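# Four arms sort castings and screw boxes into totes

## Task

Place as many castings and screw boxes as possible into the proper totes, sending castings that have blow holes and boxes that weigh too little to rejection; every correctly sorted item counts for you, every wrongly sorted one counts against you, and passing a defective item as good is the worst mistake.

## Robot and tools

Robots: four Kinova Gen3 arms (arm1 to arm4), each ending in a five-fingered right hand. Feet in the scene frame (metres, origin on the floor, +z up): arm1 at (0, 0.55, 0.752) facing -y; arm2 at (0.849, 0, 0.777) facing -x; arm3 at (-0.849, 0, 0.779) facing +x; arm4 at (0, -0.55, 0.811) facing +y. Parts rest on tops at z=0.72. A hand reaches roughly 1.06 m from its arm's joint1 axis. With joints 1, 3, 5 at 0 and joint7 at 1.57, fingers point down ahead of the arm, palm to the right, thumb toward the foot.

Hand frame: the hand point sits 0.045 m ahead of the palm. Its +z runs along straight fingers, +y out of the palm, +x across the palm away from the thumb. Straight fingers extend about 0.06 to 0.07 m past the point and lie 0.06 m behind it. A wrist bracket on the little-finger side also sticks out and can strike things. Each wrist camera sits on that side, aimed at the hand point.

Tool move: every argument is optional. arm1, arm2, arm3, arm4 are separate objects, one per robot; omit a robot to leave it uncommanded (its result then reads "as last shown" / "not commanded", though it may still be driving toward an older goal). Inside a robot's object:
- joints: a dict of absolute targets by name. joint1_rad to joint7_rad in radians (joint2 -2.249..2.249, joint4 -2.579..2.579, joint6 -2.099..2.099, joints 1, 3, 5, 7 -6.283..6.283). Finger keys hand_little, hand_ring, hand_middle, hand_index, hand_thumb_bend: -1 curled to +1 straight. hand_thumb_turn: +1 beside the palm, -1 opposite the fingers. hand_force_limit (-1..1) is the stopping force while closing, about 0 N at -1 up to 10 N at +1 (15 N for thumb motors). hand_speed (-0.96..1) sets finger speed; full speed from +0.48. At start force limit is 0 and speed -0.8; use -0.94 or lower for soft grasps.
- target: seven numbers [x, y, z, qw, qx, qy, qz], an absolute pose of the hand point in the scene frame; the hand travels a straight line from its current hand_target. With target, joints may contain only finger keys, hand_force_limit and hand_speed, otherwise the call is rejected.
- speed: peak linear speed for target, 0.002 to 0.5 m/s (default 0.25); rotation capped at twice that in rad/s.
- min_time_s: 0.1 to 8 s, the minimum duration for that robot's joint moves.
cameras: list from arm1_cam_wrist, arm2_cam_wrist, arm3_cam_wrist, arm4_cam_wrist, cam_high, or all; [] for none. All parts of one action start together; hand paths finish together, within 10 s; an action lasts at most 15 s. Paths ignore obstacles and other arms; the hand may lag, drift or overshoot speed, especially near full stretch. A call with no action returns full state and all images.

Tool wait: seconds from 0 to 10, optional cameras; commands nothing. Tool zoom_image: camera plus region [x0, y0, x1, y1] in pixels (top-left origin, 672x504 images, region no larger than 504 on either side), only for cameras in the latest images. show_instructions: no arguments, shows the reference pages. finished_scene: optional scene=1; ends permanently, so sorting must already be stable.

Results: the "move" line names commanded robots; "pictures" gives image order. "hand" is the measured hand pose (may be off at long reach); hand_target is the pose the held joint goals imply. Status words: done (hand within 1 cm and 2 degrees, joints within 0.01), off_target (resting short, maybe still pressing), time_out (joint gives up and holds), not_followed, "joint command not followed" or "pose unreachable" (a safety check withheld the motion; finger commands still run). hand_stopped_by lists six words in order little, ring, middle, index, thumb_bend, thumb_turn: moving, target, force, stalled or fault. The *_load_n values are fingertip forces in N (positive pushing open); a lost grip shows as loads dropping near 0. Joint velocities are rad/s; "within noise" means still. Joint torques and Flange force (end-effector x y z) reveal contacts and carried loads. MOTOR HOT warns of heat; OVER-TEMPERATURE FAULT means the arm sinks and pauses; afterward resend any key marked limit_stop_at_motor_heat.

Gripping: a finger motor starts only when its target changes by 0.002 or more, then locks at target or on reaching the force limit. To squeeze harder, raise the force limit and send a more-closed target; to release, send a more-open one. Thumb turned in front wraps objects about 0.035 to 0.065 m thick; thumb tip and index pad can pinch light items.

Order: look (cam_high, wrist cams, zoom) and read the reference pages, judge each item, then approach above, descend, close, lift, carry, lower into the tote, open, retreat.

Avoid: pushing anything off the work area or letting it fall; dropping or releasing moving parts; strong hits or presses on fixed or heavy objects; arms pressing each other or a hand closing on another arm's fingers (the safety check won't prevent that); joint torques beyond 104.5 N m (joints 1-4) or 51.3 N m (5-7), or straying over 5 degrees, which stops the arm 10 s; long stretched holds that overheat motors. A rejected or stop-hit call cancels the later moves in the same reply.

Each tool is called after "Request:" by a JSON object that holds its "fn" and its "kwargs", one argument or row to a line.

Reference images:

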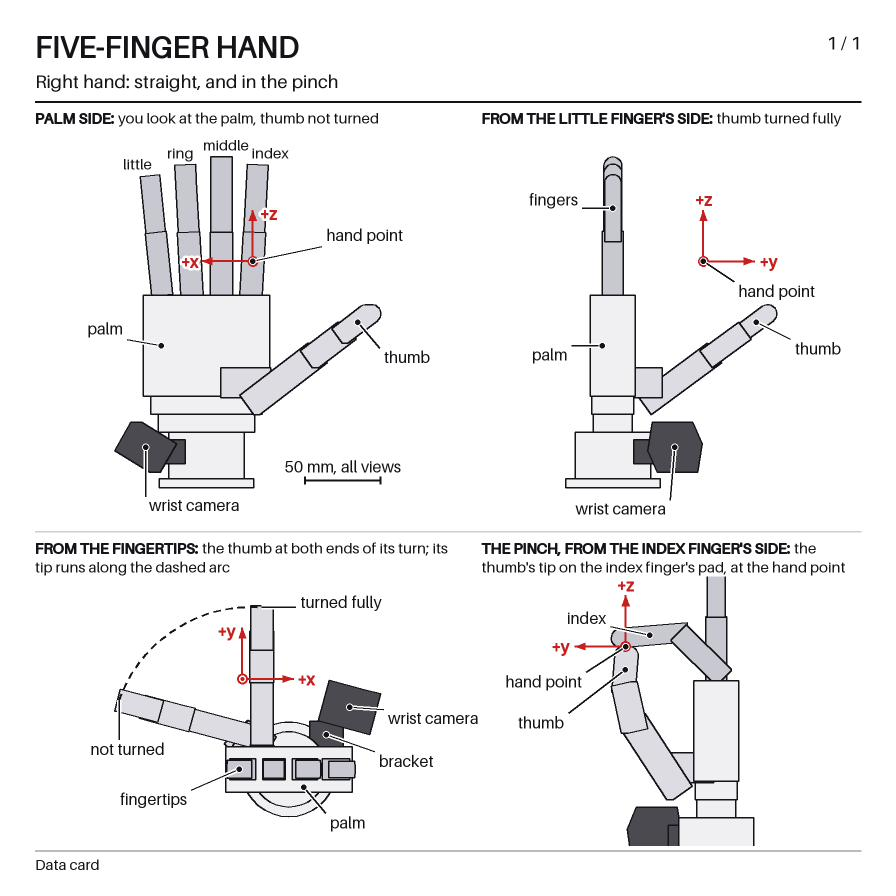

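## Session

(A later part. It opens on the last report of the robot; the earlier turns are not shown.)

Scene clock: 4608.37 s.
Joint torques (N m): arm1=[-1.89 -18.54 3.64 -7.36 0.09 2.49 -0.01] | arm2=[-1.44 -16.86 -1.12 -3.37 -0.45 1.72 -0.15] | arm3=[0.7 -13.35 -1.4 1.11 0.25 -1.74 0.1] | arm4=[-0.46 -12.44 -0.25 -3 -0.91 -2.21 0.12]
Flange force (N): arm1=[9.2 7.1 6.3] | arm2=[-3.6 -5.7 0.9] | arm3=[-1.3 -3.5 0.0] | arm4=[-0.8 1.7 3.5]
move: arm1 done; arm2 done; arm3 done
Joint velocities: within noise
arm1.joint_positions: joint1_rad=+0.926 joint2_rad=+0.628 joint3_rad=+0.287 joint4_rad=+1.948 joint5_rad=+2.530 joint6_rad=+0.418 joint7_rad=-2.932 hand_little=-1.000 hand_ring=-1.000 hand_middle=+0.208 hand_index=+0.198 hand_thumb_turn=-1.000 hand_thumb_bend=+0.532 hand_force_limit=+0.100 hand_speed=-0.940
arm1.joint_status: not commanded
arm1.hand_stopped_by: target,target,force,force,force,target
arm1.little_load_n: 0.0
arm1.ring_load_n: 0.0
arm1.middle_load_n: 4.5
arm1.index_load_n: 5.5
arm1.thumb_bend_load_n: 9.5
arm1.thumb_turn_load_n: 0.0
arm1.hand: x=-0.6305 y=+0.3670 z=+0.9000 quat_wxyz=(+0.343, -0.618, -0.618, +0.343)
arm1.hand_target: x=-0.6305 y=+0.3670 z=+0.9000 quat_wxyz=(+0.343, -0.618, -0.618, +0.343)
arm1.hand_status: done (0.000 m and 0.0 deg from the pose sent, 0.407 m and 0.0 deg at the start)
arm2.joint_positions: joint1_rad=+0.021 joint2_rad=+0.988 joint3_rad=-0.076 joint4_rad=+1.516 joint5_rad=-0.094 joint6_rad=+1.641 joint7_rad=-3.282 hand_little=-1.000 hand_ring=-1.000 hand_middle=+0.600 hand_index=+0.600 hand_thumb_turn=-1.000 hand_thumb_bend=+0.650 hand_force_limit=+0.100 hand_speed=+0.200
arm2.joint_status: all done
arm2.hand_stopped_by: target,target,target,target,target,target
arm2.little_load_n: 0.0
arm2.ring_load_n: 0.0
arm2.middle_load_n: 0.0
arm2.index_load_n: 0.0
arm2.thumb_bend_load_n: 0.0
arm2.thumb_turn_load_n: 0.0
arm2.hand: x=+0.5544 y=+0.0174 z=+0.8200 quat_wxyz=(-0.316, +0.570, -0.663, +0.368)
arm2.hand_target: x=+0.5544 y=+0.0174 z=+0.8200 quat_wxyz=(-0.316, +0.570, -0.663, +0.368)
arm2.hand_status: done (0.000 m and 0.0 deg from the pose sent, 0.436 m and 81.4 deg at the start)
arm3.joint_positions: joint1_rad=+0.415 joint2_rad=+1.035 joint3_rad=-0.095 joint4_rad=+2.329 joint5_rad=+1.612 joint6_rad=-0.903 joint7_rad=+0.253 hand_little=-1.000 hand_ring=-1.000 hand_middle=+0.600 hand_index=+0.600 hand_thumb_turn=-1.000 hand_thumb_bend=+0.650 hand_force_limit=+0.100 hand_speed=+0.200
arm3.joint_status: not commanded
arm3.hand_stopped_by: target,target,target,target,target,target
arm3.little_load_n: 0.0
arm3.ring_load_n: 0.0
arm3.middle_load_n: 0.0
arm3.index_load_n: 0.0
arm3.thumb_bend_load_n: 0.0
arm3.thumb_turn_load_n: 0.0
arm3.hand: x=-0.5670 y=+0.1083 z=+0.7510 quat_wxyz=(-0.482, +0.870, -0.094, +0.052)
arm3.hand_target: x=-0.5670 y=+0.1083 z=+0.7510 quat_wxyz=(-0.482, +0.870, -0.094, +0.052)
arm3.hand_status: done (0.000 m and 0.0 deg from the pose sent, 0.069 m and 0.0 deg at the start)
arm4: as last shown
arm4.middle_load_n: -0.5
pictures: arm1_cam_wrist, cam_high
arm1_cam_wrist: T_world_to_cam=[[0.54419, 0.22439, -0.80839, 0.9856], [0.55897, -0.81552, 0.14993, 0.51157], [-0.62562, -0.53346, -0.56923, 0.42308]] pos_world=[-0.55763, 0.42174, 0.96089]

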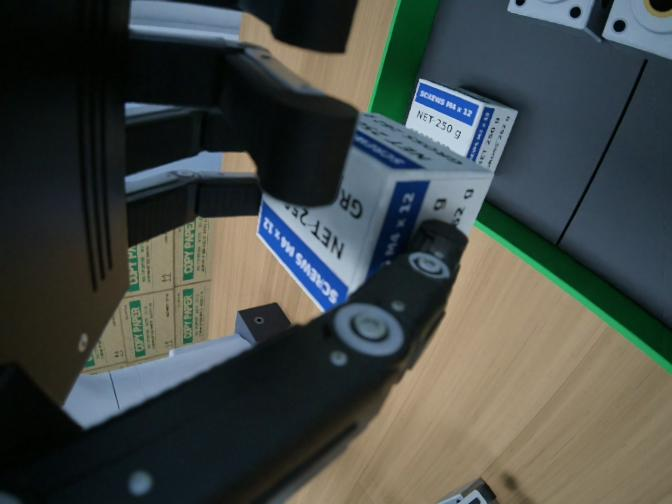

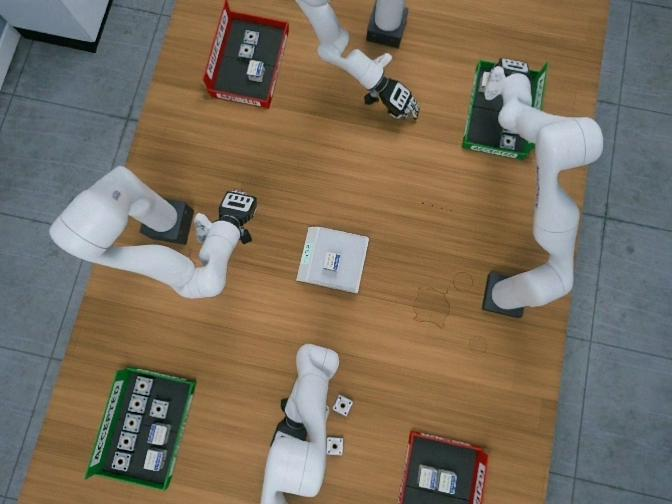

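Request:
{"fn": "move", "kwargs": {
  "arm1": {"target":[-0.6305,0.367,0.778,0.3428,-0.6185,-0.6185,0.3428],"speed":0.15},
  "arm2": {"target":[0.5544,0.0174,0.751,0.31614,-0.57038,0.66314,-0.36754],"speed":0.12},
  "arm3": {"joints":{"hand_index":0.45,"hand_middle":0.45,"hand_thumb_bend":0.5,"hand_speed":-0.6}}
}}

Request:
{"fn": "move", "kwargs": {
  "arm1": {"target":[-0.6305,0.367,0.765,0.3428,-0.6185,-0.6185,0.3428],"speed":0.03},
  "arm2": {"joints":{"hand_index":0.45,"hand_middle":0.45,"hand_thumb_bend":0.5,"hand_speed":-0.6}},
  "arm3": {"joints":{"hand_index":0.1,"hand_middle":0.1,"hand_speed":-0.94}},
  "cameras": ["arm1_cam_wrist","arm2_cam_wrist","arm3_cam_wrist"]
}}

Scene clock: 4622.60 s.
Joint torques (N m): arm1=[-1.93 -20.58 3.43 -4.85 -0.02 2.51 -0.01] | arm2=[-1.41 -17.41 -1.13 -2.67 -0.45 1.76 -0.11] | arm3=[0.65 -13.39 -1.41 1.15 0.31 -1.71 0.05] | arm4=[-0.43 -12.38 -0.16 -3.05 -0.91 -2.23 0.12]
Flange force (N): arm1=[5.9 4.4 3.8] | arm2=[-3.5 -6.1 0.5] | arm3=[-1.6 -3.3 0.3] | arm4=[-1.0 1.5 3.8]
move: arm1 done; arm2 done; arm3 done
Joint velocities: within noise
arm1.joint_positions: joint1_rad=+1.025 joint2_rad=+0.901 joint3_rad=+0.145 joint4_rad=+1.968 joint5_rad=+2.667 joint6_rad=+0.712 joint7_rad=-3.114 hand_little=-1.000 hand_ring=-1.000 hand_middle=+0.208 hand_index=+0.198 hand_thumb_turn=-1.000 hand_thumb_bend=+0.532 hand_force_limit=+0.100 hand_speed=-0.940
arm1.joint_status: not commanded
arm1.hand_stopped_by: target,target,force,force,force,target
arm1.little_load_n: 0.0
arm1.ring_load_n: 0.0
arm1.middle_load_n: 4.5
arm1.index_load_n: 5.5
arm1.thumb_bend_load_n: 9.5
arm1.thumb_turn_load_n: 0.0
arm1.hand: x=-0.6305 y=+0.3670 z=+0.7780 quat_wxyz=(+0.343, -0.618, -0.618, +0.343)
arm1.hand_target: x=-0.6305 y=+0.3670 z=+0.7780 quat_wxyz=(+0.343, -0.618, -0.618, +0.343)
arm1.hand_status: done (0.000 m and 0.0 deg from the pose sent, 0.122 m and 0.0 deg at the start)
arm2.joint_positions: joint1_rad=+0.020 joint2_rad=+1.125 joint3_rad=-0.073 joint4_rad=+1.488 joint5_rad=-0.085 joint6_rad=+1.533 joint7_rad=-3.270 hand_little=-1.000 hand_ring=-1.000 hand_middle=+0.600 hand_index=+0.600 hand_thumb_turn=-1.000 hand_thumb_bend=+0.650 hand_force_limit=+0.100 hand_speed=+0.200
arm2.joint_status: not commanded
arm2.hand_stopped_by: target,target,target,target,target,target
arm2.little_load_n: 0.0
arm2.ring_load_n: 0.0
arm2.middle_load_n: 0.0
arm2.index_load_n: 0.0
arm2.thumb_bend_load_n: 0.0
arm2.thumb_turn_load_n: 0.0
arm2.hand: x=+0.5544 y=+0.0174 z=+0.7510 quat_wxyz=(-0.316, +0.570, -0.663, +0.368)
arm2.hand_target: x=+0.5544 y=+0.0174 z=+0.7510 quat_wxyz=(-0.316, +0.570, -0.663, +0.368)
arm2.hand_status: done (0.000 m and 0.0 deg from the pose sent, 0.069 m and 0.0 deg at the start)
arm3.joint_positions: joint1_rad=+0.415 joint2_rad=+1.035 joint3_rad=-0.095 joint4_rad=+2.329 joint5_rad=+1.612 joint6_rad=-0.903 joint7_rad=+0.253 hand_little=-1.000 hand_ring=-1.000 hand_middle=+0.450 hand_index=+0.450 hand_thumb_turn=-1.000 hand_thumb_bend=+0.500 hand_force_limit=+0.100 hand_speed=-0.600
arm3.joint_status: all done
arm3.hand_stopped_by: target,target,target,target,target,target
arm3.little_load_n: 0.0
arm3.ring_load_n: 0.0
arm3.middle_load_n: 0.0
arm3.index_load_n: 0.0
arm3.thumb_bend_load_n: 0.0
arm3.thumb_turn_load_n: 0.0
arm3.hand: x=-0.5670 y=+0.1083 z=+0.7510 quat_wxyz=(-0.482, +0.870, -0.094, +0.052)
arm3.hand_target: x=-0.5670 y=+0.1083 z=+0.7510 quat_wxyz=(-0.482, +0.870, -0.094, +0.052)
arm3.hand_status: not commanded
arm4: as last shown
arm4.middle_load_n: 0.0
pictures: none

Scene clock: 4624.73 s.
Joint torques (N m): arm1=[-1.83 -20.03 3.36 -4.48 -0.09 2.31 -0.01] | arm2=[-1.39 -17.43 -1.1 -2.63 -0.44 1.76 -0.14] | arm3=[0.9 -12.53 -0.25 -0.08 -0.11 -0.61 0.25] | arm4=[-0.47 -12.38 -0.25 -3.02 -0.91 -2.18 0.09]
Flange force (N): arm1=[5.7 3.4 2.4] | arm2=[-3.5 -5.9 0.4] | arm3=[-2.3 -8.1 -2.3] | arm4=[-1.0 1.6 3.5]
move: arm1 done; arm2 done; arm3 off_target
Joint velocities: within noise
arm1.joint_positions: joint1_rad=+1.030 joint2_rad=+0.932 joint3_rad=+0.137 joint4_rad=+1.963 joint5_rad=+2.674 joint6_rad=+0.738 joint7_rad=-3.127 hand_little=-1.000 hand_ring=-1.000 hand_middle=+0.208 hand_index=+0.198 hand_thumb_turn=-1.000 hand_thumb_bend=+0.532 hand_force_limit=+0.100 hand_speed=-0.940
arm1.joint_status: not commanded
arm1.hand_stopped_by: target,target,force,force,force,target
arm1.little_load_n: 0.0
arm1.ring_load_n: 0.0
arm1.middle_load_n: 4.5
arm1.index_load_n: 5.5
arm1.thumb_bend_load_n: 9.5
arm1.thumb_turn_load_n: 0.0
arm1.hand: x=-0.6305 y=+0.3670 z=+0.7650 quat_wxyz=(+0.343, -0.618, -0.618, +0.343)
arm1.hand_target: x=-0.6305 y=+0.3670 z=+0.7650 quat_wxyz=(+0.343, -0.618, -0.618, +0.343)
arm1.hand_status: done (0.000 m and 0.0 deg from the pose sent, 0.013 m and 0.0 deg at the start)
arm2.joint_positions: joint1_rad=+0.020 joint2_rad=+1.125 joint3_rad=-0.073 joint4_rad=+1.488 joint5_rad=-0.085 joint6_rad=+1.533 joint7_rad=-3.270 hand_little=-1.000 hand_ring=-1.000 hand_middle=+0.450 hand_index=+0.450 hand_thumb_turn=-1.000 hand_thumb_bend=+0.500 hand_force_limit=+0.100 hand_speed=-0.600
arm2.joint_status: all done
arm2.hand_stopped_by: target,target,target,target,target,target
arm2.little_load_n: 0.0
arm2.ring_load_n: 0.0
arm2.middle_load_n: 0.0
arm2.index_load_n: 0.0
arm2.thumb_bend_load_n: 0.0
arm2.thumb_turn_load_n: 0.0
arm2.hand: x=+0.5544 y=+0.0174 z=+0.7510 quat_wxyz=(-0.316, +0.570, -0.663, +0.368)
arm2.hand_target: x=+0.5544 y=+0.0174 z=+0.7510 quat_wxyz=(-0.316, +0.570, -0.663, +0.368)
arm2.hand_status: not commanded
arm3.joint_positions: joint1_rad=+0.415 joint2_rad=+1.035 joint3_rad=-0.095 joint4_rad=+2.329 joint5_rad=+1.612 joint6_rad=-0.903 joint7_rad=+0.253 hand_little=-1.000 hand_ring=-1.000 hand_middle=+0.170 hand_index=+0.153 hand_thumb_turn=-1.000 hand_thumb_bend=+0.501 hand_force_limit=+0.100 hand_speed=-0.940
arm3.joint_status: hand_middle off_target (ended at +0.170, target +0.100); hand_index off_target (ended at +0.153, target +0.100); the others done
arm3.hand_stopped_by: target,target,force,force,target,target
arm3.little_load_n: 0.0
arm3.ring_load_n: 0.0
arm3.middle_load_n: 5.0
arm3.index_load_n: 5.5
arm3.thumb_bend_load_n: 6.0
arm3.thumb_turn_load_n: 0.0
arm3.hand: x=-0.5670 y=+0.1083 z=+0.7510 quat_wxyz=(-0.482, +0.870, -0.094, +0.052)
arm3.hand_target: x=-0.5670 y=+0.1083 z=+0.7510 quat_wxyz=(-0.482, +0.870, -0.094, +0.052)
arm3.hand_status: not commanded
arm4: as last shown
arm1_cam_wrist: T_world_to_cam=[[0.54419, 0.22439, -0.80839, 0.87647], [0.55897, -0.81552, 0.14993, 0.53181], [-0.62562, -0.53346, -0.56923, 0.34624]] pos_world=[-0.55763, 0.42174, 0.82589]
arm2_cam_wrist: T_world_to_cam=[[-0.56337, -0.19774, -0.80219, 0.91214], [-0.4201, 0.90461, 0.07205, 0.15716], [0.71142, 0.3776, -0.59271, 0.16222]] pos_world=[0.46449, -0.02305, 0.81653]
arm3_cam_wrist: T_world_to_cam=[[0.12276, -0.54075, -0.83218, 0.75654], [-0.93107, -0.35303, 0.09205, -0.56129], [-0.34356, 0.76352, -0.54682, 0.24303]] pos_world=[-0.53198, 0.02538, 0.81413]

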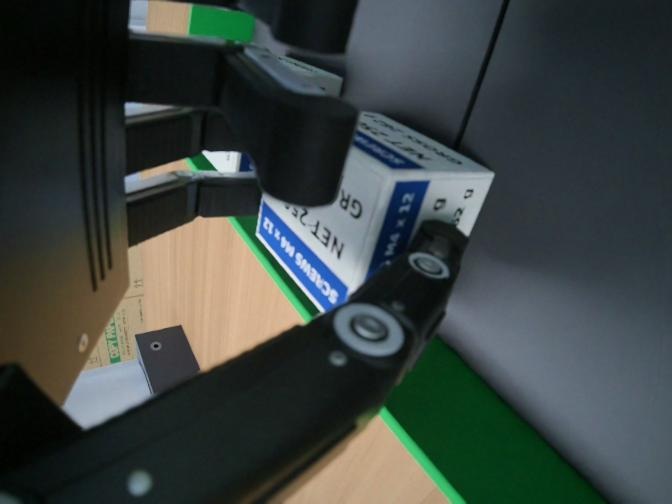

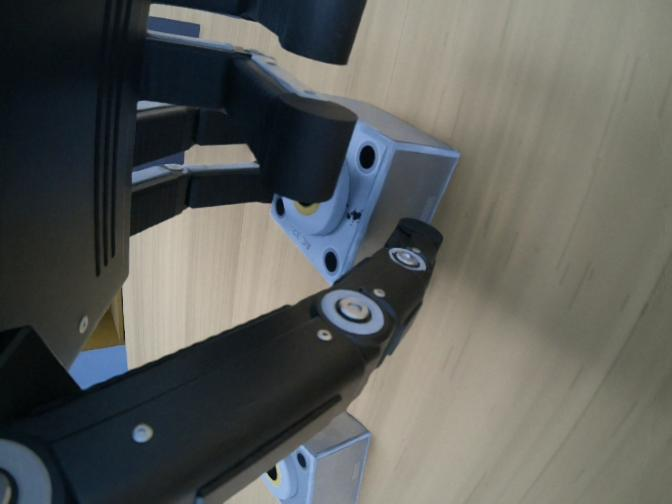

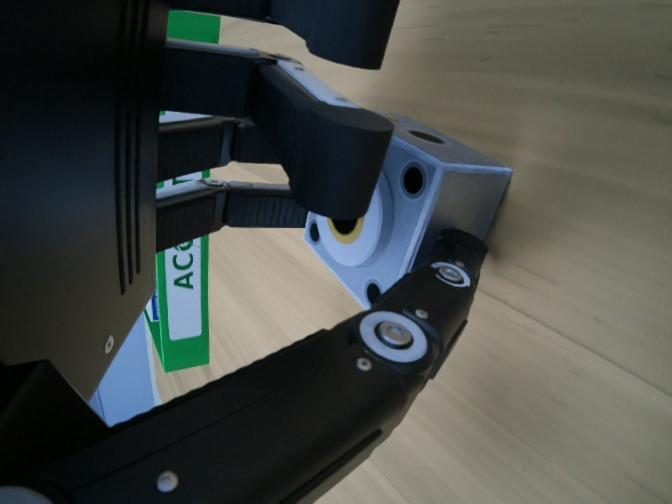

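Request:
{"fn": "move", "kwargs": {
  "arm1": {"target":[-0.6305,0.367,0.764,0.3428,-0.6185,-0.6185,0.3428],"speed":0.03},
  "arm2": {"joints":{"hand_index":0.1,"hand_middle":0.1,"hand_speed":-0.94}},
  "arm3": {"target":[-0.567,0.1083,0.88,0.48201,-0.86966,0.09371,-0.05194],"speed":0.2}
}}

Request:
{"fn": "move", "kwargs": {
  "arm1": {"joints":{"hand_index":0.26,"hand_middle":0.27,"hand_thumb_bend":0.59,"hand_speed":-0.8}},
  "arm2": {"target":[0.5544,0.0174,0.88,0.31614,-0.57038,0.66314,-0.36754],"speed":0.2},
  "arm3": {"target":[-0.42,0.02,1.10,0,0,0.7071,0.7071],"speed":0.5},
  "cameras": ["cam_high"]
}}

Request:
{"fn": "zoom_image", "kwargs": {
  "camera": "cam_high",
  "region": [355, 55, 405, 93]
}}

Scene clock: 4639.33 s.
Joint torques (N m): arm1=[-1.25 -16.29 3.12 -3.87 0.01 1.26 0.07] | arm2=[-1.61 -15.81 -1.28 -3.35 -0.51 0.4 0] | arm3=[0.7 -11.36 -0.97 -2.02 -0.57 -2.08 0.08] | arm4=[-0.47 -12.44 -0.22 -3.12 -0.9 -2.19 0.17]
Flange force (N): arm1=[5.3 -0.8 -4.5] | arm2=[-4.2 -11.2 -1.9] | arm3=[-2.2 -1.7 1.3] | arm4=[-1.0 1.6 3.7]
move: arm1 done; arm2 off_target; arm3 done
Joint velocities: within noise
arm1.joint_positions: joint1_rad=+1.031 joint2_rad=+0.935 joint3_rad=+0.136 joint4_rad=+1.963 joint5_rad=+2.675 joint6_rad=+0.740 joint7_rad=-3.128 hand_little=-1.000 hand_ring=-1.000 hand_middle=+0.208 hand_index=+0.198 hand_thumb_turn=-1.000 hand_thumb_bend=+0.532 hand_force_limit=+0.100 hand_speed=-0.940
arm1.joint_status: not commanded
arm1.hand_stopped_by: target,target,force,force,force,target
arm1.little_load_n: 0.0
arm1.ring_load_n: 0.5
arm1.middle_load_n: 4.0
arm1.index_load_n: 5.0
arm1.thumb_bend_load_n: 9.5
arm1.thumb_turn_load_n: 0.0
arm1.hand: x=-0.6305 y=+0.3670 z=+0.7640 quat_wxyz=(+0.343, -0.618, -0.618, +0.343)
arm1.hand_target: x=-0.6305 y=+0.3670 z=+0.7640 quat_wxyz=(+0.343, -0.618, -0.618, +0.343)
arm1.hand_status: done (0.000 m and 0.0 deg from the pose sent, 0.001 m and 0.0 deg at the start)
arm2.joint_positions: joint1_rad=+0.020 joint2_rad=+1.125 joint3_rad=-0.073 joint4_rad=+1.488 joint5_rad=-0.085 joint6_rad=+1.533 joint7_rad=-3.270 hand_little=-1.000 hand_ring=-1.000 hand_middle=+0.164 hand_index=+0.147 hand_thumb_turn=-1.000 hand_thumb_bend=+0.501 hand_force_limit=+0.100 hand_speed=-0.940
arm2.joint_status: hand_middle off_target (ended at +0.164, target +0.100); hand_index off_target (ended at +0.147, target +0.100); the others done
arm2.hand_stopped_by: target,target,force,force,target,target
arm2.little_load_n: 0.0
arm2.ring_load_n: 0.0
arm2.middle_load_n: 5.0
arm2.index_load_n: 6.0
arm2.thumb_bend_load_n: 5.5
arm2.thumb_turn_load_n: 0.0
arm2.hand: x=+0.5544 y=+0.0174 z=+0.7510 quat_wxyz=(-0.316, +0.570, -0.663, +0.368)
arm2.hand_target: x=+0.5544 y=+0.0174 z=+0.7510 quat_wxyz=(-0.316, +0.570, -0.663, +0.368)
arm2.hand_status: not commanded
arm3.joint_positions: joint1_rad=+0.397 joint2_rad=+0.602 joint3_rad=-0.076 joint4_rad=+2.367 joint5_rad=+1.855 joint6_rad=-1.008 joint7_rad=-0.215 hand_little=-1.000 hand_ring=-1.000 hand_middle=+0.170 hand_index=+0.153 hand_thumb_turn=-1.000 hand_thumb_bend=+0.502 hand_force_limit=+0.100 hand_speed=-0.940
arm3.joint_status: not commanded
arm3.hand_stopped_by: target,target,force,force,target,target
arm3.little_load_n: 0.0
arm3.ring_load_n: 0.0
arm3.middle_load_n: 3.5
arm3.index_load_n: 4.0
arm3.thumb_bend_load_n: 8.5
arm3.thumb_turn_load_n: 0.0
arm3.hand: x=-0.5670 y=+0.1083 z=+0.8800 quat_wxyz=(-0.482, +0.870, -0.094, +0.052)
arm3.hand_target: x=-0.5670 y=+0.1083 z=+0.8800 quat_wxyz=(-0.482, +0.870, -0.094, +0.052)
arm3.hand_status: done (0.000 m and 0.0 deg from the pose sent, 0.129 m and 0.0 deg at the start)
arm4: as last shown
pictures: none

Scene clock: 4643.10 s.
Joint torques (N m): arm1=[-1.89 -19.22 3.16 -3.83 -0.06 1.85 -0.03] | arm2=[-1.43 -16.74 -1.1 -4.05 -0.51 2.07 -0.19] | arm3=[0.58 -18.06 1.15 -3.37 -0.93 -2.51 0.21] | arm4=[-0.45 -12.44 -0.2 -3.05 -0.91 -2.23 0.16]
Flange force (N): arm1=[5.6 2.4 2.3] | arm2=[-3.7 -4.4 2.4] | arm3=[2.5 0.1 3.1] | arm4=[-0.9 1.6 3.7]
move: arm1 done; arm2 done; arm3 done
Joint velocities: within noise
arm1.joint_positions: joint1_rad=+1.031 joint2_rad=+0.935 joint3_rad=+0.136 joint4_rad=+1.963 joint5_rad=+2.675 joint6_rad=+0.740 joint7_rad=-3.128 hand_little=-1.000 hand_ring=-1.000 hand_middle=+0.270 hand_index=+0.260 hand_thumb_turn=-1.000 hand_thumb_bend=+0.590 hand_force_limit=+0.100 hand_speed=-0.800
arm1.joint_status: all done
arm1.hand_stopped_by: target,target,target,target,target,target
arm1.little_load_n: 0.0
arm1.ring_load_n: 0.0
arm1.middle_load_n: 0.0
arm1.index_load_n: 0.0
arm1.thumb_bend_load_n: 0.0
arm1.thumb_turn_load_n: 0.0
arm1.hand: x=-0.6305 y=+0.3670 z=+0.7640 quat_wxyz=(+0.343, -0.618, -0.618, +0.343)
arm1.hand_target: x=-0.6305 y=+0.3670 z=+0.7640 quat_wxyz=(+0.343, -0.618, -0.618, +0.343)
arm1.hand_status: not commanded
arm2.joint_positions: joint1_rad=+0.022 joint2_rad=+0.878 joint3_rad=-0.077 joint4_rad=+1.512 joint5_rad=-0.103 joint6_rad=+1.754 joint7_rad=-3.294 hand_little=-1.000 hand_ring=-1.000 hand_middle=+0.164 hand_index=+0.147 hand_thumb_turn=-1.000 hand_thumb_bend=+0.502 hand_force_limit=+0.100 hand_speed=-0.940
arm2.joint_status: not commanded
arm2.hand_stopped_by: target,target,force,force,target,target
arm2.little_load_n: 0.0
arm2.ring_load_n: 0.5
arm2.middle_load_n: 3.5
arm2.index_load_n: 4.0
arm2.thumb_bend_load_n: 7.5
arm2.thumb_turn_load_n: 0.0
arm2.hand: x=+0.5544 y=+0.0174 z=+0.8800 quat_wxyz=(-0.316, +0.570, -0.663, +0.368)
arm2.hand_target: x=+0.5544 y=+0.0174 z=+0.8800 quat_wxyz=(-0.316, +0.570, -0.663, +0.368)
arm2.hand_status: done (0.000 m and 0.0 deg from the pose sent, 0.129 m and 0.0 deg at the start)
arm3.joint_positions: joint1_rad=+0.307 joint2_rad=+0.990 joint3_rad=+0.399 joint4_rad=+1.683 joint5_rad=+1.984 joint6_rad=-2.097 joint7_rad=-3.438 hand_little=-1.000 hand_ring=-1.000 hand_middle=+0.170 hand_index=+0.153 hand_thumb_turn=-1.000 hand_thumb_bend=+0.502 hand_force_limit=+0.100 hand_speed=-0.940
arm3.joint_status: not commanded
arm3.hand_stopped_by: target,target,force,force,target,target
arm3.little_load_n: 0.0
arm3.ring_load_n: 0.0
arm3.middle_load_n: 4.5
arm3.index_load_n: 4.0
arm3.thumb_bend_load_n: 7.5
arm3.thumb_turn_load_n: 0.0
arm3.hand: x=-0.4200 y=+0.0200 z=+1.1000 quat_wxyz=(+0.000, +0.000, -0.707, -0.707)
arm3.hand_target: x=-0.4200 y=+0.0200 z=+1.1000 quat_wxyz=(+0.000, +0.000, -0.707, -0.707)
arm3.hand_status: done (0.000 m and 0.0 deg from the pose sent, 0.279 m and 176.6 deg at the start)
arm4: as last shown
arm4.ring_load_n: 0.5

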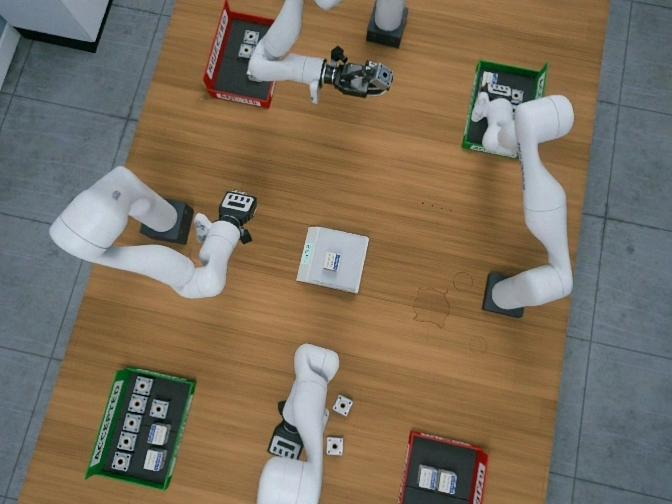

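Scaled by 10.080 from the camera's image (finer frame: 960x720).

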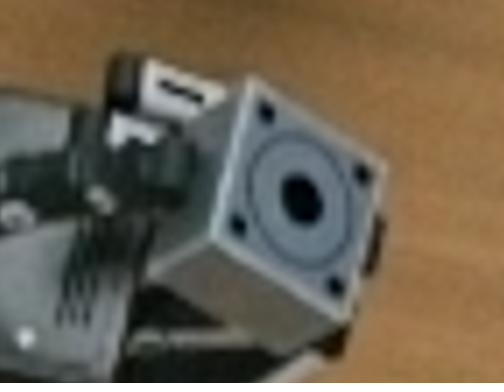

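Request:
{"fn": "move", "kwargs": {
  "arm1": {"target":[-0.6305,0.367,0.90,0.3428,-0.6185,-0.6185,0.3428],"speed":0.2},
  "arm2": {"target":[0.6915,0.470,0.88,0.3428,-0.6185,0.6185,-0.3428],"speed":0.3}
}}

Request:
{"fn": "move", "kwargs": {
  "arm1": {"target":[-0.12,0.08,0.94,0,0,0.8747,-0.4848],"speed":0.45,"joints":{"hand_index":0.6,"hand_middle":0.6,"hand_thumb_bend":0.65,"hand_speed":0.2}},
  "arm2": {"target":[0.6915,0.470,0.77,0.3428,-0.6185,0.6185,-0.3428],"speed":0.15},
  "cameras": ["cam_high","arm2_cam_wrist"]
}}

Request:
{"fn": "zoom_image", "kwargs": {
  "camera": "cam_high",
  "region": [455, 50, 560, 165]
}}

Scene clock: 4672.27 s.
Joint torques (N m): arm1=[-1.94 -17.07 3.34 -6.31 0.11 1.74 0.07] | arm2=[-1.47 -19.19 1.83 -5.54 1.35 1.59 -0.15] | arm3=[0.62 -18.03 1.16 -3.33 -0.88 -2.54 0.2] | arm4=[-0.41 -12.41 -0.25 -3.01 -0.89 -2.22 0.11]
Flange force (N): arm1=[9.3 5.5 5.2] | arm2=[2.1 -4.7 3.3] | arm3=[2.4 0.1 3.2] | arm4=[-0.8 1.6 3.7]
move: arm1 done; arm2 done
Joint velocities: within noise
arm1.joint_positions: joint1_rad=+0.924 joint2_rad=+0.628 joint3_rad=+0.289 joint4_rad=+1.948 joint5_rad=+2.532 joint6_rad=+0.417 joint7_rad=-2.935 hand_little=-1.000 hand_ring=-1.000 hand_middle=+0.270 hand_index=+0.260 hand_thumb_turn=-1.000 hand_thumb_bend=+0.590 hand_force_limit=+0.100 hand_speed=-0.800
arm1.joint_status: not commanded
arm1.hand_stopped_by: target,target,target,target,target,target
arm1.little_load_n: 0.0
arm1.ring_load_n: 0.0
arm1.middle_load_n: 0.0
arm1.index_load_n: 0.0
arm1.thumb_bend_load_n: 0.0
arm1.thumb_turn_load_n: 0.0
arm1.hand: x=-0.6305 y=+0.3670 z=+0.9000 quat_wxyz=(+0.343, -0.618, -0.618, +0.343)
arm1.hand_target: x=-0.6305 y=+0.3670 z=+0.9000 quat_wxyz=(+0.343, -0.618, -0.618, +0.343)
arm1.hand_status: done (0.000 m and 0.0 deg from the pose sent, 0.136 m and 0.0 deg at the start)
arm2.joint_positions: joint1_rad=+0.694 joint2_rad=+0.981 joint3_rad=+0.154 joint4_rad=+1.279 joint5_rad=+0.569 joint6_rad=+1.649 joint7_rad=-2.480 hand_little=-1.000 hand_ring=-1.000 hand_middle=+0.164 hand_index=+0.147 hand_thumb_turn=-1.000 hand_thumb_bend=+0.502 hand_force_limit=+0.100 hand_speed=-0.940
arm2.joint_status: not commanded
arm2.hand_stopped_by: target,target,force,force,target,target
arm2.little_load_n: 0.0
arm2.ring_load_n: 0.0
arm2.middle_load_n: 3.5
arm2.index_load_n: 4.0
arm2.thumb_bend_load_n: 7.5
arm2.thumb_turn_load_n: -0.5
arm2.hand: x=+0.6915 y=+0.4700 z=+0.8800 quat_wxyz=(-0.343, +0.618, -0.618, +0.343)
arm2.hand_target: x=+0.6915 y=+0.4700 z=+0.8800 quat_wxyz=(-0.343, +0.618, -0.618, +0.343)
arm2.hand_status: done (0.000 m and 0.0 deg from the pose sent, 0.473 m and 8.6 deg at the start)
arm3, arm4: as last shown
arm3.ring_load_n: -0.5
arm4.ring_load_n: 0.0
pictures: none

Scene clock: 4674.67 s.
Joint torques (N m): arm1=[-1.9 -11.08 -0.3 -5.73 -0.22 1.84 0.04] | arm2=[-1.39 -19.9 2.04 -4.47 1.12 1.73 -0.14] | arm3=[0.64 -18.04 1.16 -3.4 -0.93 -2.55 0.2] | arm4=[-0.49 -12.39 -0.28 -2.97 -0.91 -2.21 0.15]
Flange force (N): arm1=[9.8 -2.9 -8.1] | arm2=[2.0 -5.4 2.4] | arm3=[2.7 0.1 3.4] | arm4=[-0.8 1.6 3.3]
move: arm1 done; arm2 done
Joint velocities: within noise
arm1.joint_positions: joint1_rad=+0.901 joint2_rad=+0.334 joint3_rad=-0.518 joint4_rad=+2.337 joint5_rad=+3.723 joint6_rad=+0.488 joint7_rad=-3.297 hand_little=-1.000 hand_ring=-1.000 hand_middle=+0.600 hand_index=+0.600 hand_thumb_turn=-1.000 hand_thumb_bend=+0.650 hand_force_limit=+0.100 hand_speed=+0.200
arm1.joint_status: all done
arm1.hand_stopped_by: target,target,target,target,target,target
arm1.little_load_n: 0.0
arm1.ring_load_n: 0.0
arm1.middle_load_n: 0.0
arm1.index_load_n: 0.0
arm1.thumb_bend_load_n: 0.0
arm1.thumb_turn_load_n: 0.0
arm1.hand: x=-0.1200 y=+0.0800 z=+0.9400 quat_wxyz=(+0.000, +0.000, -0.875, +0.485)
arm1.hand_target: x=-0.1200 y=+0.0800 z=+0.9400 quat_wxyz=(+0.000, +0.000, -0.875, +0.485)
arm1.hand_status: done (0.000 m and 0.0 deg from the pose sent, 0.587 m and 90.0 deg at the start)
arm2.joint_positions: joint1_rad=+0.703 joint2_rad=+1.171 joint3_rad=+0.137 joint4_rad=+1.265 joint5_rad=+0.552 joint6_rad=+1.510 joint7_rad=-2.588 hand_little=-1.000 hand_ring=-1.000 hand_middle=+0.164 hand_index=+0.147 hand_thumb_turn=-1.000 hand_thumb_bend=+0.502 hand_force_limit=+0.100 hand_speed=-0.940
arm2.joint_status: not commanded
arm2.hand_stopped_by: target,target,force,force,target,target
arm2.little_load_n: 0.0
arm2.ring_load_n: 0.0
arm2.middle_load_n: 3.5
arm2.index_load_n: 4.0
arm2.thumb_bend_load_n: 7.5
arm2.thumb_turn_load_n: 0.0
arm2.hand: x=+0.6915 y=+0.4700 z=+0.7700 quat_wxyz=(-0.343, +0.618, -0.618, +0.343)
arm2.hand_target: x=+0.6915 y=+0.4700 z=+0.7700 quat_wxyz=(-0.343, +0.618, -0.618, +0.343)
arm2.hand_status: done (0.000 m and 0.0 deg from the pose sent, 0.110 m and 0.0 deg at the start)
arm3, arm4: as last shown
arm3.ring_load_n: 0.0
pictures: arm2_cam_wrist, cam_high
arm2_cam_wrist: T_world_to_cam=[[-0.52748, -0.27988, -0.80214, 1.10785], [-0.55071, 0.83158, 0.07199, -0.07141], [0.64689, 0.47973, -0.59278, -0.09829]] pos_world=[0.60863, 0.4166, 0.83553]

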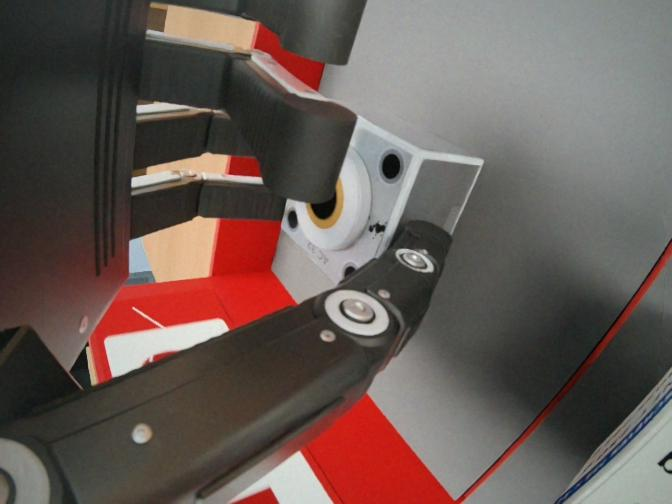

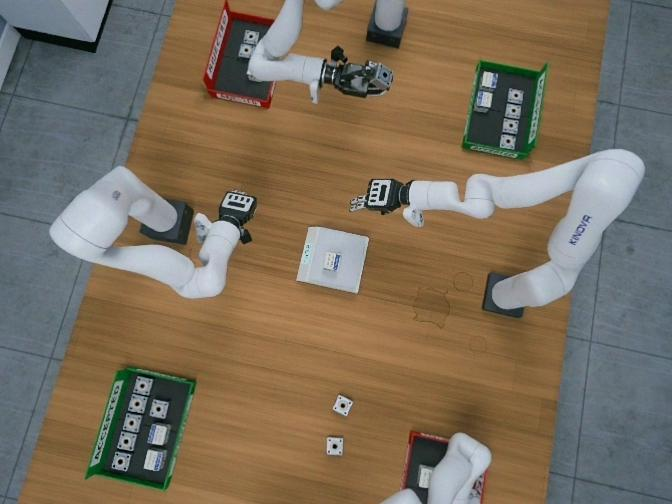

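Scaled by 4.383 from the camera's image (finer frame: 960x720).

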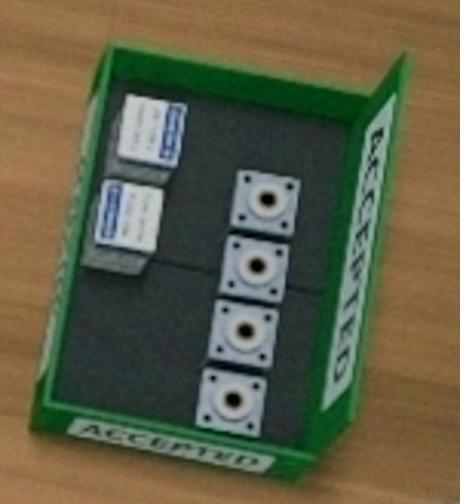

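Request:
{"fn": "move", "kwargs": {
  "arm1": {"target":[0.027,0.0015,0.86,0,0,0.8747,-0.4848],"speed":0.25},
  "arm2": {"target":[0.6915,0.470,0.7585,0.3428,-0.6185,0.6185,-0.3428],"speed":0.04}
}}

Request:
{"fn": "move", "kwargs": {
  "arm1": {"target":[0.027,0.0015,0.807,0,0,0.8747,-0.4848],"speed":0.1},
  "arm2": {"joints":{"hand_index":0.225,"hand_middle":0.24,"hand_thumb_bend":0.56,"hand_speed":-0.8}}
}}

Request:
{"fn": "move", "kwargs": {
  "arm1": {"joints":{"hand_index":0.47,"hand_middle":0.47,"hand_thumb_bend":0.5,"hand_speed":-0.6}},
  "arm2": {"target":[0.6915,0.470,0.88,0.3428,-0.6185,0.6185,-0.3428],"speed":0.2},
  "arm3": {"target":[-0.740,0.4745,0.90,0.4848,-0.8747,0,0],"speed":0.5},
  "cameras": ["cam_high","arm1_cam_wrist"]
}}

Scene clock: 4690.87 s.
Joint torques (N m): arm1=[-1.84 -14.7 -0.28 -3.98 0.46 1.72 0.06] | arm2=[-0.82 -14.36 -0.13 -3.39 -0.47 -0.58 0.05] | arm3=[0.67 -18.05 1.23 -3.27 -0.9 -2.51 0.2] | arm4=[-0.46 -12.47 -0.24 -3.08 -0.91 -2.23 0.09]
Flange force (N): arm1=[6.1 2.3 0.0] | arm2=[1.8 -15.5 -5.5] | arm3=[2.2 0.0 3.1] | arm4=[-1.1 1.8 3.8]
move: arm1 done; arm2 done
Joint velocities: within noise
arm1.joint_positions: joint1_rad=+0.195 joint2_rad=+0.608 joint3_rad=-0.372 joint4_rad=+2.311 joint5_rad=+2.871 joint6_rad=+0.799 joint7_rad=-2.824 hand_little=-1.000 hand_ring=-1.000 hand_middle=+0.600 hand_index=+0.600 hand_thumb_turn=-1.000 hand_thumb_bend=+0.650 hand_force_limit=+0.100 hand_speed=+0.200
arm1.joint_status: not commanded
arm1.hand_stopped_by: target,target,target,target,target,target
arm1.little_load_n: 0.0
arm1.ring_load_n: 0.0
arm1.middle_load_n: 0.0
arm1.index_load_n: 0.0
arm1.thumb_bend_load_n: 0.0
arm1.thumb_turn_load_n: 0.0
arm1.hand: x=+0.0270 y=+0.0015 z=+0.8600 quat_wxyz=(+0.000, +0.000, -0.875, +0.485)
arm1.hand_target: x=+0.0270 y=+0.0015 z=+0.8600 quat_wxyz=(+0.000, +0.000, -0.875, +0.485)
arm1.hand_status: done (0.000 m and 0.0 deg from the pose sent, 0.185 m and 0.0 deg at the start)
arm2.joint_positions: joint1_rad=+0.704 joint2_rad=+1.192 joint3_rad=+0.136 joint4_rad=+1.258 joint5_rad=+0.551 joint6_rad=+1.499 joint7_rad=-2.597 hand_little=-1.000 hand_ring=-1.000 hand_middle=+0.164 hand_index=+0.147 hand_thumb_turn=-1.000 hand_thumb_bend=+0.502 hand_force_limit=+0.100 hand_speed=-0.940
arm2.joint_status: not commanded
arm2.hand_stopped_by: target,target,force,force,target,target
arm2.little_load_n: 0.0
arm2.ring_load_n: 0.0
arm2.middle_load_n: 4.0
arm2.index_load_n: 5.0
arm2.thumb_bend_load_n: 6.0
arm2.thumb_turn_load_n: -1.0
arm2.hand: x=+0.6915 y=+0.4700 z=+0.7585 quat_wxyz=(-0.343, +0.618, -0.618, +0.343)
arm2.hand_target: x=+0.6915 y=+0.4700 z=+0.7585 quat_wxyz=(-0.343, +0.618, -0.618, +0.343)
arm2.hand_status: done (0.000 m and 0.0 deg from the pose sent, 0.012 m and 0.0 deg at the start)
arm3: as last shown
arm4.joint_positions: joint1_rad=+0.717 joint2_rad=+0.550 joint3_rad=-0.203 joint4_rad=+2.182 joint5_rad=+2.312 joint6_rad=-1.170 joint7_rad=-0.472 hand_little=-1.000 hand_ring=-1.000 hand_middle=+0.280 hand_index=+0.276 hand_thumb_turn=-1.000 hand_thumb_bend=+0.570 hand_force_limit=+0.100 hand_speed=-0.800
arm4.joint_status: not commanded
arm4.hand_stopped_by: target,target,target,target,target,target
arm4.little_load_n: 0.0
arm4.ring_load_n: 0.0
arm4.middle_load_n: 0.0
arm4.index_load_n: 0.0
arm4.thumb_bend_load_n: 0.0
arm4.thumb_turn_load_n: 0.0
arm4.hand: x=-0.0500 y=-0.3000 z=+0.9500 quat_wxyz=(-0.343, +0.618, +0.618, -0.343)
arm4.hand_target: x=-0.0500 y=-0.3000 z=+0.9500 quat_wxyz=(-0.343, +0.618, +0.618, -0.343)
arm4.hand_status: not commanded
pictures: none

Scene clock: 4691.93 s.
Joint torques (N m): arm1=[-1.93 -15.83 -0.45 -2.54 0.52 1.75 0.02] | arm2=[-1.43 -19.43 1.76 -4.33 0.93 1.48 -0.14] | arm3=[0.7 -18.09 1.19 -3.31 -0.88 -2.52 0.19] | arm4=[-0.45 -12.39 -0.22 -3.01 -0.94 -2.22 0.08]
Flange force (N): arm1=[5.2 2.0 0.0] | arm2=[1.9 -6.6 1.7] | arm3=[2.2 0.0 3.2] | arm4=[-1.0 1.7 3.6]
move: arm1 done; arm2 done
Joint velocities: within noise
arm1.joint_positions: joint1_rad=+0.185 joint2_rad=+0.781 joint3_rad=-0.362 joint4_rad=+2.321 joint5_rad=+2.919 joint6_rad=+0.977 joint7_rad=-2.834 hand_little=-1.000 hand_ring=-1.000 hand_middle=+0.600 hand_index=+0.600 hand_thumb_turn=-1.000 hand_thumb_bend=+0.650 hand_force_limit=+0.100 hand_speed=+0.200
arm1.joint_status: not commanded
arm1.hand_stopped_by: target,target,target,target,target,target
arm1.little_load_n: 0.0
arm1.ring_load_n: 0.0
arm1.middle_load_n: 0.0
arm1.index_load_n: 0.0
arm1.thumb_bend_load_n: 0.0
arm1.thumb_turn_load_n: 0.0
arm1.hand: x=+0.0270 y=+0.0015 z=+0.8070 quat_wxyz=(+0.000, +0.000, -0.875, +0.485)
arm1.hand_target: x=+0.0270 y=+0.0015 z=+0.8070 quat_wxyz=(+0.000, +0.000, -0.875, +0.485)
arm1.hand_status: done (0.000 m and 0.0 deg from the pose sent, 0.053 m and 0.0 deg at the start)
arm2.joint_positions: joint1_rad=+0.704 joint2_rad=+1.192 joint3_rad=+0.136 joint4_rad=+1.258 joint5_rad=+0.551 joint6_rad=+1.499 joint7_rad=-2.597 hand_little=-1.000 hand_ring=-1.000 hand_middle=+0.240 hand_index=+0.226 hand_thumb_turn=-1.000 hand_thumb_bend=+0.560 hand_force_limit=+0.100 hand_speed=-0.800
arm2.joint_status: all done
arm2.hand_stopped_by: target,target,target,target,target,target
arm2.little_load_n: 0.0
arm2.ring_load_n: 0.0
arm2.middle_load_n: 0.0
arm2.index_load_n: 0.0
arm2.thumb_bend_load_n: 0.0
arm2.thumb_turn_load_n: 0.0
arm2.hand: x=+0.6915 y=+0.4700 z=+0.7585 quat_wxyz=(-0.343, +0.618, -0.618, +0.343)
arm2.hand_target: x=+0.6915 y=+0.4700 z=+0.7585 quat_wxyz=(-0.343, +0.618, -0.618, +0.343)
arm2.hand_status: not commanded
arm3, arm4: as last shown
arm3.thumb_bend_load_n: 8.0
arm4.middle_load_n: -0.5
pictures: none

Scene clock: 4696.03 s.
Joint torques (N m): arm1=[-1.98 -15.85 -0.49 -2.48 0.46 1.75 0.04] | arm2=[-1.43 -18.6 1.59 -5.47 1.1 1.32 -0.14] | arm3=[0.73 -12.84 -0.41 -4.78 -0.16 -2.14 0.08] | arm4=[-0.44 -12.36 -0.21 -3.03 -0.91 -2.19 0.13]
Flange force (N): arm1=[5.6 1.9 0.3] | arm2=[2.4 -6.0 2.6] | arm3=[-3.6 2.1 -1.2] | arm4=[-0.9 1.4 3.5]
move: arm1 done; arm2 done; arm3 done
Joint velocities: within noise
arm1.joint_positions: joint1_rad=+0.185 joint2_rad=+0.781 joint3_rad=-0.362 joint4_rad=+2.321 joint5_rad=+2.919 joint6_rad=+0.977 joint7_rad=-2.834 hand_little=-1.000 hand_ring=-1.000 hand_middle=+0.470 hand_index=+0.470 hand_thumb_turn=-1.000 hand_thumb_bend=+0.500 hand_force_limit=+0.100 hand_speed=-0.600
arm1.joint_status: all done
arm1.hand_stopped_by: target,target,target,target,target,target
arm1.little_load_n: 0.0
arm1.ring_load_n: 0.0
arm1.middle_load_n: 0.0
arm1.index_load_n: 0.0
arm1.thumb_bend_load_n: 0.0
arm1.thumb_turn_load_n: 0.0
arm1.hand: x=+0.0270 y=+0.0015 z=+0.8070 quat_wxyz=(+0.000, +0.000, -0.875, +0.485)
arm1.hand_target: x=+0.0270 y=+0.0015 z=+0.8070 quat_wxyz=(+0.000, +0.000, -0.875, +0.485)
arm1.hand_status: not commanded
arm2.joint_positions: joint1_rad=+0.695 joint2_rad=+0.981 joint3_rad=+0.153 joint4_rad=+1.279 joint5_rad=+0.569 joint6_rad=+1.649 joint7_rad=-2.480 hand_little=-1.000 hand_ring=-1.000 hand_middle=+0.240 hand_index=+0.226 hand_thumb_turn=-1.000 hand_thumb_bend=+0.560 hand_force_limit=+0.100 hand_speed=-0.800
arm2.joint_status: not commanded
arm2.hand_stopped_by: target,target,target,target,target,target
arm2.little_load_n: 0.0
arm2.ring_load_n: 0.0
arm2.middle_load_n: 0.0
arm2.index_load_n: 0.0
arm2.thumb_bend_load_n: 0.0
arm2.thumb_turn_load_n: 0.0
arm2.hand: x=+0.6915 y=+0.4700 z=+0.8800 quat_wxyz=(-0.343, +0.618, -0.618, +0.343)
arm2.hand_target: x=+0.6915 y=+0.4700 z=+0.8800 quat_wxyz=(-0.343, +0.618, -0.618, +0.343)
arm2.hand_status: done (0.000 m and 0.0 deg from the pose sent, 0.121 m and 0.0 deg at the start)
arm3.joint_positions: joint1_rad=-1.063 joint2_rad=+0.522 joint3_rad=-0.137 joint4_rad=+2.415 joint5_rad=+0.466 joint6_rad=-0.794 joint7_rad=-0.040 hand_little=-1.000 hand_ring=-1.000 hand_middle=+0.170 hand_index=+0.153 hand_thumb_turn=-1.000 hand_thumb_bend=+0.502 hand_force_limit=+0.100 hand_speed=-0.940
arm3.joint_status: not commanded
arm3.hand_stopped_by: target,target,force,force,target,target
arm3.little_load_n: 0.0
arm3.ring_load_n: 0.0
arm3.middle_load_n: 3.5
arm3.index_load_n: 4.0
arm3.thumb_bend_load_n: 8.5
arm3.thumb_turn_load_n: 0.0
arm3.hand: x=-0.7400 y=+0.4745 z=+0.9000 quat_wxyz=(-0.485, +0.875, +0.000, +0.000)
arm3.hand_target: x=-0.7400 y=+0.4745 z=+0.9000 quat_wxyz=(-0.485, +0.875, +0.000, +0.000)
arm3.hand_status: done (0.000 m and 0.0 deg from the pose sent, 0.591 m and 180.0 deg at the start)
arm4: as last shown
arm4.little_load_n: 0.5
arm4.middle_load_n: 0.0
pictures: arm1_cam_wrist, cam_high
arm1_cam_wrist: T_world_to_cam=[[-0.22431, 0.54411, -0.80847, 0.65498], [0.81554, 0.55895, 0.1499, -0.14905], [0.53346, -0.62572, -0.56912, 0.55527]] pos_world=[-0.02774, 0.07437, 0.86789]

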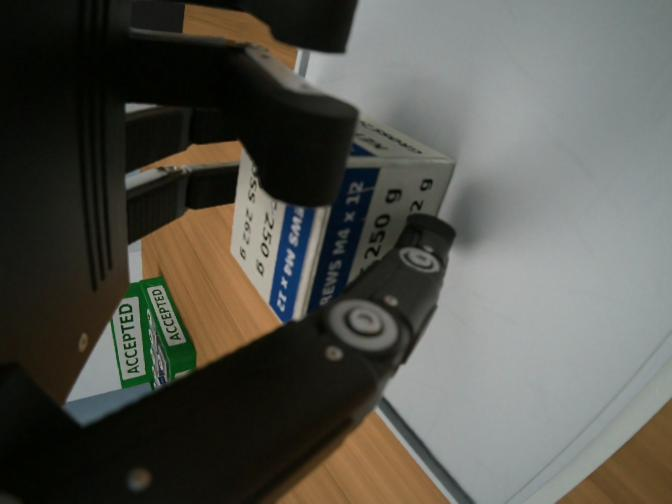

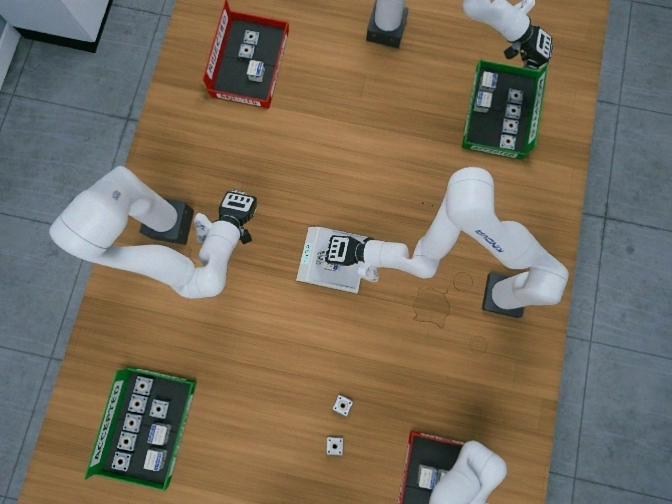

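Request:
{"fn": "move", "kwargs": {
  "arm1": {"target":[0.027,0.0015,0.814,0,0,0.8747,-0.4848],"speed":0.05},
  "arm2": {"target":[0.5417,0.1321,0.81,0.36946,-0.66661,0.56633,-0.31388],"speed":0.3,"joints":{"hand_index":0.6,"hand_middle":0.6,"hand_thumb_bend":0.65,"hand_speed":0.2}},
  "arm3": {"target":[-0.740,0.4745,0.77,0.4848,-0.8747,0,0],"speed":0.15}
}}

Request:
{"fn": "move", "kwargs": {
  "arm1": {"joints":{"hand_index":0.1,"hand_middle":0.1,"hand_speed":-0.94}},
  "arm2": {"target":[0.5417,0.1321,0.751,0.36946,-0.66661,0.56633,-0.31388],"speed":0.1},
  "arm3": {"target":[-0.740,0.4745,0.7585,0.4848,-0.8747,0,0],"speed":0.04},
  "cameras": ["arm3_cam_wrist","arm2_cam_wrist"]
}}

Scene clock: 4724.23 s.
Joint torques (N m): arm1=[-1.96 -15.76 -0.33 -2.81 0.49 1.69 -0.03] | arm2=[-1.39 -17.22 -0.47 -3.4 0.03 1.75 -0.14] | arm3=[0.73 -15.61 -0.67 -1.06 0.26 -2.07 0.07] | arm4=[-0.48 -12.42 -0.2 -2.97 -0.9 -2.24 0.19]
Flange force (N): arm1=[5.4 2.5 -0.1] | arm2=[-1.7 -6.3 1.7] | arm3=[-3.4 0.8 -2.0] | arm4=[-0.7 1.5 3.5]
move: arm1 done; arm2 done; arm3 done
Joint velocities: within noise
arm1.joint_positions: joint1_rad=+0.186 joint2_rad=+0.758 joint3_rad=-0.363 joint4_rad=+2.322 joint5_rad=+2.913 joint6_rad=+0.954 joint7_rad=-2.833 hand_little=-1.000 hand_ring=-1.000 hand_middle=+0.470 hand_index=+0.470 hand_thumb_turn=-1.000 hand_thumb_bend=+0.500 hand_force_limit=+0.100 hand_speed=-0.600
arm1.joint_status: not commanded
arm1.hand_stopped_by: target,target,target,target,target,target
arm1.little_load_n: 0.0
arm1.ring_load_n: 0.0
arm1.middle_load_n: 0.0
arm1.index_load_n: 0.0
arm1.thumb_bend_load_n: 0.0
arm1.thumb_turn_load_n: 0.5
arm1.hand: x=+0.0270 y=+0.0015 z=+0.8140 quat_wxyz=(+0.000, +0.000, -0.875, +0.485)
arm1.hand_target: x=+0.0270 y=+0.0015 z=+0.8140 quat_wxyz=(+0.000, +0.000, -0.875, +0.485)
arm1.hand_status: done (0.000 m and 0.0 deg from the pose sent, 0.007 m and 0.0 deg at the start)
arm2.joint_positions: joint1_rad=+0.096 joint2_rad=+1.015 joint3_rad=-0.078 joint4_rad=+1.491 joint5_rad=+0.236 joint6_rad=+1.648 joint7_rad=-3.054 hand_little=-1.000 hand_ring=-1.000 hand_middle=+0.600 hand_index=+0.600 hand_thumb_turn=-1.000 hand_thumb_bend=+0.650 hand_force_limit=+0.100 hand_speed=+0.200
arm2.joint_status: all done
arm2.hand_stopped_by: target,target,target,target,target,target
arm2.little_load_n: 0.0
arm2.ring_load_n: 0.0
arm2.middle_load_n: 0.0
arm2.index_load_n: 0.0
arm2.thumb_bend_load_n: 0.0
arm2.thumb_turn_load_n: 0.0
arm2.hand: x=+0.5417 y=+0.1321 z=+0.8100 quat_wxyz=(-0.369, +0.667, -0.566, +0.314)
arm2.hand_target: x=+0.5417 y=+0.1321 z=+0.8100 quat_wxyz=(-0.369, +0.667, -0.566, +0.314)
arm2.hand_status: done (0.000 m and 0.0 deg from the pose sent, 0.376 m and 9.3 deg at the start)
arm3.joint_positions: joint1_rad=-1.095 joint2_rad=+0.987 joint3_rad=-0.095 joint4_rad=+2.406 joint5_rad=+0.373 joint6_rad=-1.207 joint7_rad=+0.191 hand_little=-1.000 hand_ring=-1.000 hand_middle=+0.170 hand_index=+0.153 hand_thumb_turn=-1.000 hand_thumb_bend=+0.502 hand_force_limit=+0.100 hand_speed=-0.940
arm3.joint_status: not commanded
arm3.hand_stopped_by: target,target,force,force,target,target
arm3.little_load_n: 0.0
arm3.ring_load_n: 0.5
arm3.middle_load_n: 4.0
arm3.index_load_n: 4.0
arm3.thumb_bend_load_n: 8.5
arm3.thumb_turn_load_n: 0.0
arm3.hand: x=-0.7400 y=+0.4745 z=+0.7700 quat_wxyz=(-0.485, +0.875, +0.000, +0.000)
arm3.hand_target: x=-0.7400 y=+0.4745 z=+0.7700 quat_wxyz=(-0.485, +0.875, +0.000, +0.000)
arm3.hand_status: done (0.000 m and 0.0 deg from the pose sent, 0.130 m and 0.0 deg at the start)
arm4: as last shown
arm4.little_load_n: 0.0
pictures: none

Scene clock: 4726.53 s.
Joint torques (N m): arm1=[-1.62 -15 -0.11 -2.56 0.37 1.56 0.09] | arm2=[-1.39 -17.61 -0.45 -2.73 -0.01 1.76 -0.15] | arm3=[0.41 -10.96 0.33 -0.98 -0.22 0 0.26] | arm4=[-0.42 -12.43 -0.18 -3.09 -0.9 -2.26 0.15]
Flange force (N): arm1=[4.7 0.8 -1.1] | arm2=[-1.8 -6.5 1.0] | arm3=[-3.8 -8.0 -11.1] | arm4=[-0.9 1.6 3.9]
move: arm1 off_target; arm2 done; arm3 done
Joint velocities: within noise
arm1.joint_positions: joint1_rad=+0.186 joint2_rad=+0.758 joint3_rad=-0.363 joint4_rad=+2.322 joint5_rad=+2.913 joint6_rad=+0.954 joint7_rad=-2.833 hand_little=-1.000 hand_ring=-1.000 hand_middle=+0.156 hand_index=+0.145 hand_thumb_turn=-1.000 hand_thumb_bend=+0.502 hand_force_limit=+0.100 hand_speed=-0.940
arm1.joint_status: hand_middle off_target (ended at +0.156, target +0.100); hand_index off_target (ended at +0.145, target +0.100); the others done
arm1.hand_stopped_by: target,target,force,force,target,target
arm1.little_load_n: 0.0
arm1.ring_load_n: 0.0
arm1.middle_load_n: 4.5
arm1.index_load_n: 5.5
arm1.thumb_bend_load_n: 6.5
arm1.thumb_turn_load_n: 0.0
arm1.hand: x=+0.0270 y=+0.0015 z=+0.8140 quat_wxyz=(+0.000, +0.000, -0.875, +0.485)
arm1.hand_target: x=+0.0270 y=+0.0015 z=+0.8140 quat_wxyz=(+0.000, +0.000, -0.875, +0.485)
arm1.hand_status: not commanded
arm2.joint_positions: joint1_rad=+0.095 joint2_rad=+1.132 joint3_rad=-0.077 joint4_rad=+1.464 joint5_rad=+0.244 joint6_rad=+1.560 joint7_rad=-3.073 hand_little=-1.000 hand_ring=-1.000 hand_middle=+0.600 hand_index=+0.600 hand_thumb_turn=-1.000 hand_thumb_bend=+0.650 hand_force_limit=+0.100 hand_speed=+0.200
arm2.joint_status: not commanded
arm2.hand_stopped_by: target,target,target,target,target,target
arm2.little_load_n: 0.0
arm2.ring_load_n: 0.0
arm2.middle_load_n: 0.0
arm2.index_load_n: 0.0
arm2.thumb_bend_load_n: 0.0
arm2.thumb_turn_load_n: 0.0
arm2.hand: x=+0.5417 y=+0.1321 z=+0.7510 quat_wxyz=(-0.369, +0.667, -0.566, +0.314)
arm2.hand_target: x=+0.5417 y=+0.1321 z=+0.7510 quat_wxyz=(-0.369, +0.667, -0.566, +0.314)
arm2.hand_status: done (0.000 m and 0.0 deg from the pose sent, 0.059 m and 0.0 deg at the start)
arm3.joint_positions: joint1_rad=-1.095 joint2_rad=+1.026 joint3_rad=-0.094 joint4_rad=+2.395 joint5_rad=+0.372 joint6_rad=-1.233 joint7_rad=+0.204 hand_little=-1.000 hand_ring=-1.000 hand_middle=+0.170 hand_index=+0.153 hand_thumb_turn=-1.000 hand_thumb_bend=+0.502 hand_force_limit=+0.100 hand_speed=-0.940
arm3.joint_status: not commanded
arm3.hand_stopped_by: target,target,force,force,target,target
arm3.little_load_n: 0.0
arm3.ring_load_n: 0.0
arm3.middle_load_n: 3.5
arm3.index_load_n: 4.0
arm3.thumb_bend_load_n: 7.5
arm3.thumb_turn_load_n: 0.0
arm3.hand: x=-0.7400 y=+0.4745 z=+0.7585 quat_wxyz=(-0.485, +0.875, +0.000, +0.000)
arm3.hand_target: x=-0.7400 y=+0.4745 z=+0.7585 quat_wxyz=(-0.485, +0.875, +0.000, +0.000)
arm3.hand_status: done (0.000 m and 0.0 deg from the pose sent, 0.012 m and 0.0 deg at the start)
arm4: as last shown
pictures: arm2_cam_wrist, arm3_cam_wrist
arm2_cam_wrist: T_world_to_cam=[[-0.47534, -0.36142, -0.80214, 0.90155], [-0.67785, 0.73167, 0.07201, 0.21047], [0.56087, 0.57795, -0.59278, 0.18307]] pos_world=[0.46853, 0.06604, 0.81653]
arm3_cam_wrist: T_world_to_cam=[[0.23519, -0.50224, -0.83213, 1.04693], [-0.83452, -0.54324, 0.092, -0.43205], [-0.49825, 0.67279, -0.5469, -0.16328]] pos_world=[-0.68814, 0.40096, 0.82163]

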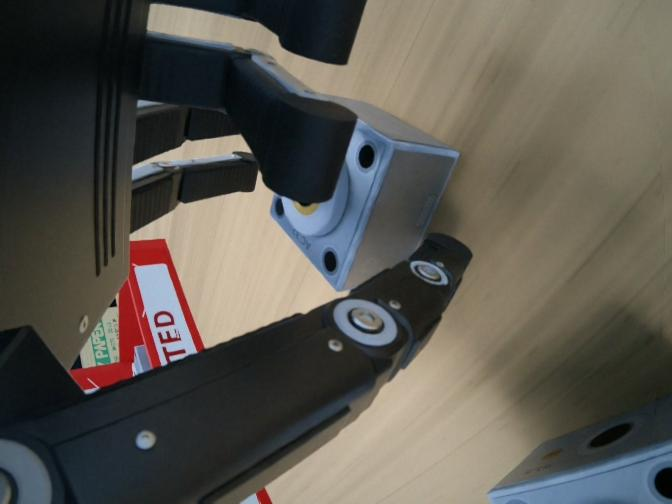

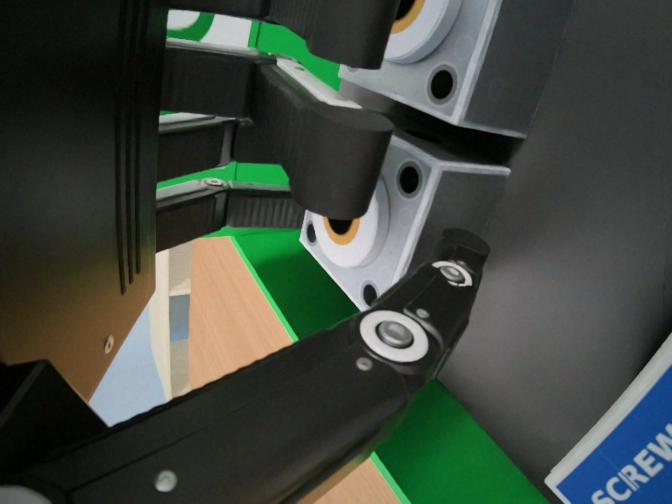

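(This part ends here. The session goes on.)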